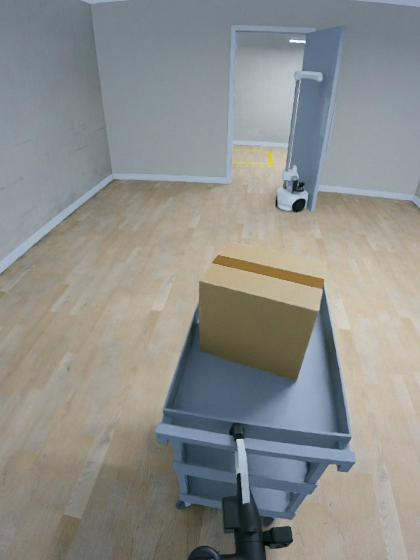

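{"fn": "move", "kwargs": {
  "r2": {"base":{"translate_m":0.25,"strafe_m":-0.16},"pace":"slow","contact_limits":{"translate_m":0.4}},
  "blocking": false,
  "cameras": []
}}

{"fn": "wait", "kwargs": {
  "seconds": 8,
  "cameras": ["r2_head_camera"]
}}

Scene clock: 827.53 s.
move: r2 moving
r1: as last shown
r1.lidar_m: 2.89 2.84 0.25 0.25 - 0.25 0.38 3.85 1.15 2.77 2.89 3.88
r1.motor_effort: lift_m=+19(19) arm_m=+4(4) wheel_0=-31(31) wheel_1=+29(29) wheel_2=+10(10)
r1.servo_current: wrist_yaw_rad=52(65) wrist_pitch_rad=39(52) wrist_roll_rad=52(65) gripper_m=46(46)
r1.contact_limits: strafe_m 1
r1.wrist_depth_mm: - 134 - 512 312 213 174 / - 134 135 517 314 216 174 / - 131 158 477 320 218 176 / 108 135 214 525 320 218 177 / 137 - - 539 324 220 178 / 1205 1229 198 544 195 220 178 / - 820 768 154 307 202 178
r2.base_odometry: x=+0.262 y=-0.047 heading=-2.702
r2.turned_by_wheels: -0.001
r2.turned_by_imu: +0.000
r2.base_tilt: forward=-0.7 right=+0.0
r2.lidar_m: 0.40 2.74 2.24 2.27 1.26 1.06 1.03 1.20 1.88 2.42 0.49 0.40
r2.base_status: translate_m moving; strafe_m moving
r2.joint_positions: lift_m=+0.660 arm_m=+0.000 wrist_yaw_rad=-0.001 wrist_pitch_rad=-0.004 wrist_roll_rad=+1.569 gripper_m=-0.029
r2.joint_status: not commanded
r2.measured_speeds: translate_m=+0.045 strafe_m=-0.030 rotate_rad=-0.002 lift_m=+0.000 arm_m=+0.000 wrist_yaw_rad=-0.011 wrist_pitch_rad=+0.000 wrist_roll_rad=+0.000
r2.motor_effort: lift_m=+15(15) arm_m=+4(4) wheel_0=+7(14) wheel_1=-2(4) wheel_2=-15(15)
r2.servo_current: wrist_yaw_rad=39(59) wrist_pitch_rad=39(46) wrist_roll_rad=52(52) gripper_m=85(91)
r2.contact_limits: translate_m 0.4
r2.hand_pose: x=+0.4592 y=-0.0877 z=+0.8395 quat_wxyz=(+0.708, +0.706, -0.002, +0.001) (m; r2's base frame)
r2.wrist_depth_mm: - - - 195 195 - - / - 410 397 148 202 - - / - 439 421 207 209 - - / - 477 459 216 216 - - / - - 492 165 224 798 - / - - 182 171 182 1756 508 / - - - 112 239 - 1336
pictures: none
No camera images: "cameras" was empty.

Scene clock: 831.17 s.
earlier move: r2 done
r1.base_odometry: x=-1.923 y=-0.458 heading=-2.431
r1.turned_by_wheels: +0.000
r1.turned_by_imu: +0.000
r1.base_tilt: forward=-1.6 right=+1.3
r1.lidar_m: 2.60 2.86 0.25 0.26 - 0.25 0.41 3.85 1.14 2.76 2.87 3.88
r1.base_status: not commanded
r1.joint_positions: lift_m=+0.124 arm_m=+0.000 wrist_yaw_rad=+3.196 wrist_pitch_rad=+0.002 wrist_roll_rad=+0.000 gripper_m=+0.056
r1.joint_status: not commanded
r1.measured_speeds: all 0
r1.motor_effort: lift_m=+19(19) arm_m=+4(4) wheel_0=-31(31) wheel_1=+29(29) wheel_2=+10(10)
r1.servo_current: wrist_yaw_rad=33(72) wrist_pitch_rad=33(52) wrist_roll_rad=46(65) gripper_m=46(46)
r1.contact_limits: strafe_m 1
r1.hand_pose: x=-0.1219 y=+0.0716 z=+0.3019 quat_wxyz=(-0.027, -0.001, +0.000, +1.000) (m; r1's base frame)
r1.wrist_depth_mm: - 134 - 512 312 213 173 / - 134 134 517 315 215 175 / - 131 158 473 319 218 176 / 108 135 215 530 320 219 177 / 137 - - 535 324 220 178 / 1229 1205 198 539 195 221 178 / - 809 768 154 307 201 178
r2.base_odometry: x=-0.019 y=-0.010 heading=-2.702
r2.turned_by_wheels: +0.000
r2.turned_by_imu: -0.002
r2.base_tilt: forward=-0.6 right=+0.1
r2.lidar_m: 0.41 2.88 2.33 2.32 1.58 1.31 1.29 1.44 2.32 2.33 0.48 0.39
r2.base_status: done
r2.joint_positions: lift_m=+0.660 arm_m=+0.000 wrist_yaw_rad=-0.005 wrist_pitch_rad=-0.004 wrist_roll_rad=+1.569 gripper_m=-0.029
r2.joint_status: not commanded
r2.measured_speeds: all 0
r2.motor_effort: lift_m=+15(15) arm_m=+4(4) wheel_0=+0(14) wheel_1=-5(8) wheel_2=-10(16)
r2.servo_current: wrist_yaw_rad=59(65) wrist_pitch_rad=39(52) wrist_roll_rad=59(65) gripper_m=78(98)
r2.contact_limits: translate_m 0.4
r2.hand_pose: x=+0.4589 y=-0.0888 z=+0.8396 quat_wxyz=(+0.708, +0.706, -0.003, +0.000) (m; r2's base frame)
r2.wrist_depth_mm: - - 455 188 190 - - / - 407 392 196 196 - - / - 439 424 204 206 - - / - 484 459 213 214 - - / - - 500 164 225 1921 - / - - 182 171 231 1708 500 / - - - 112 243 - 1255
wait: 3.63 of 8 s (r2 has come to rest)
pictures: r2_head_camera
Images, in order (width x height): r2_head_camera 420x560.

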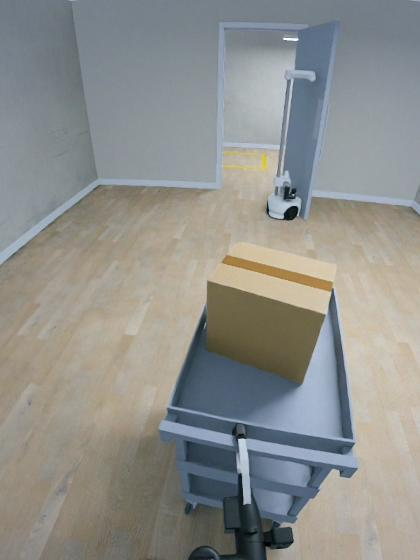

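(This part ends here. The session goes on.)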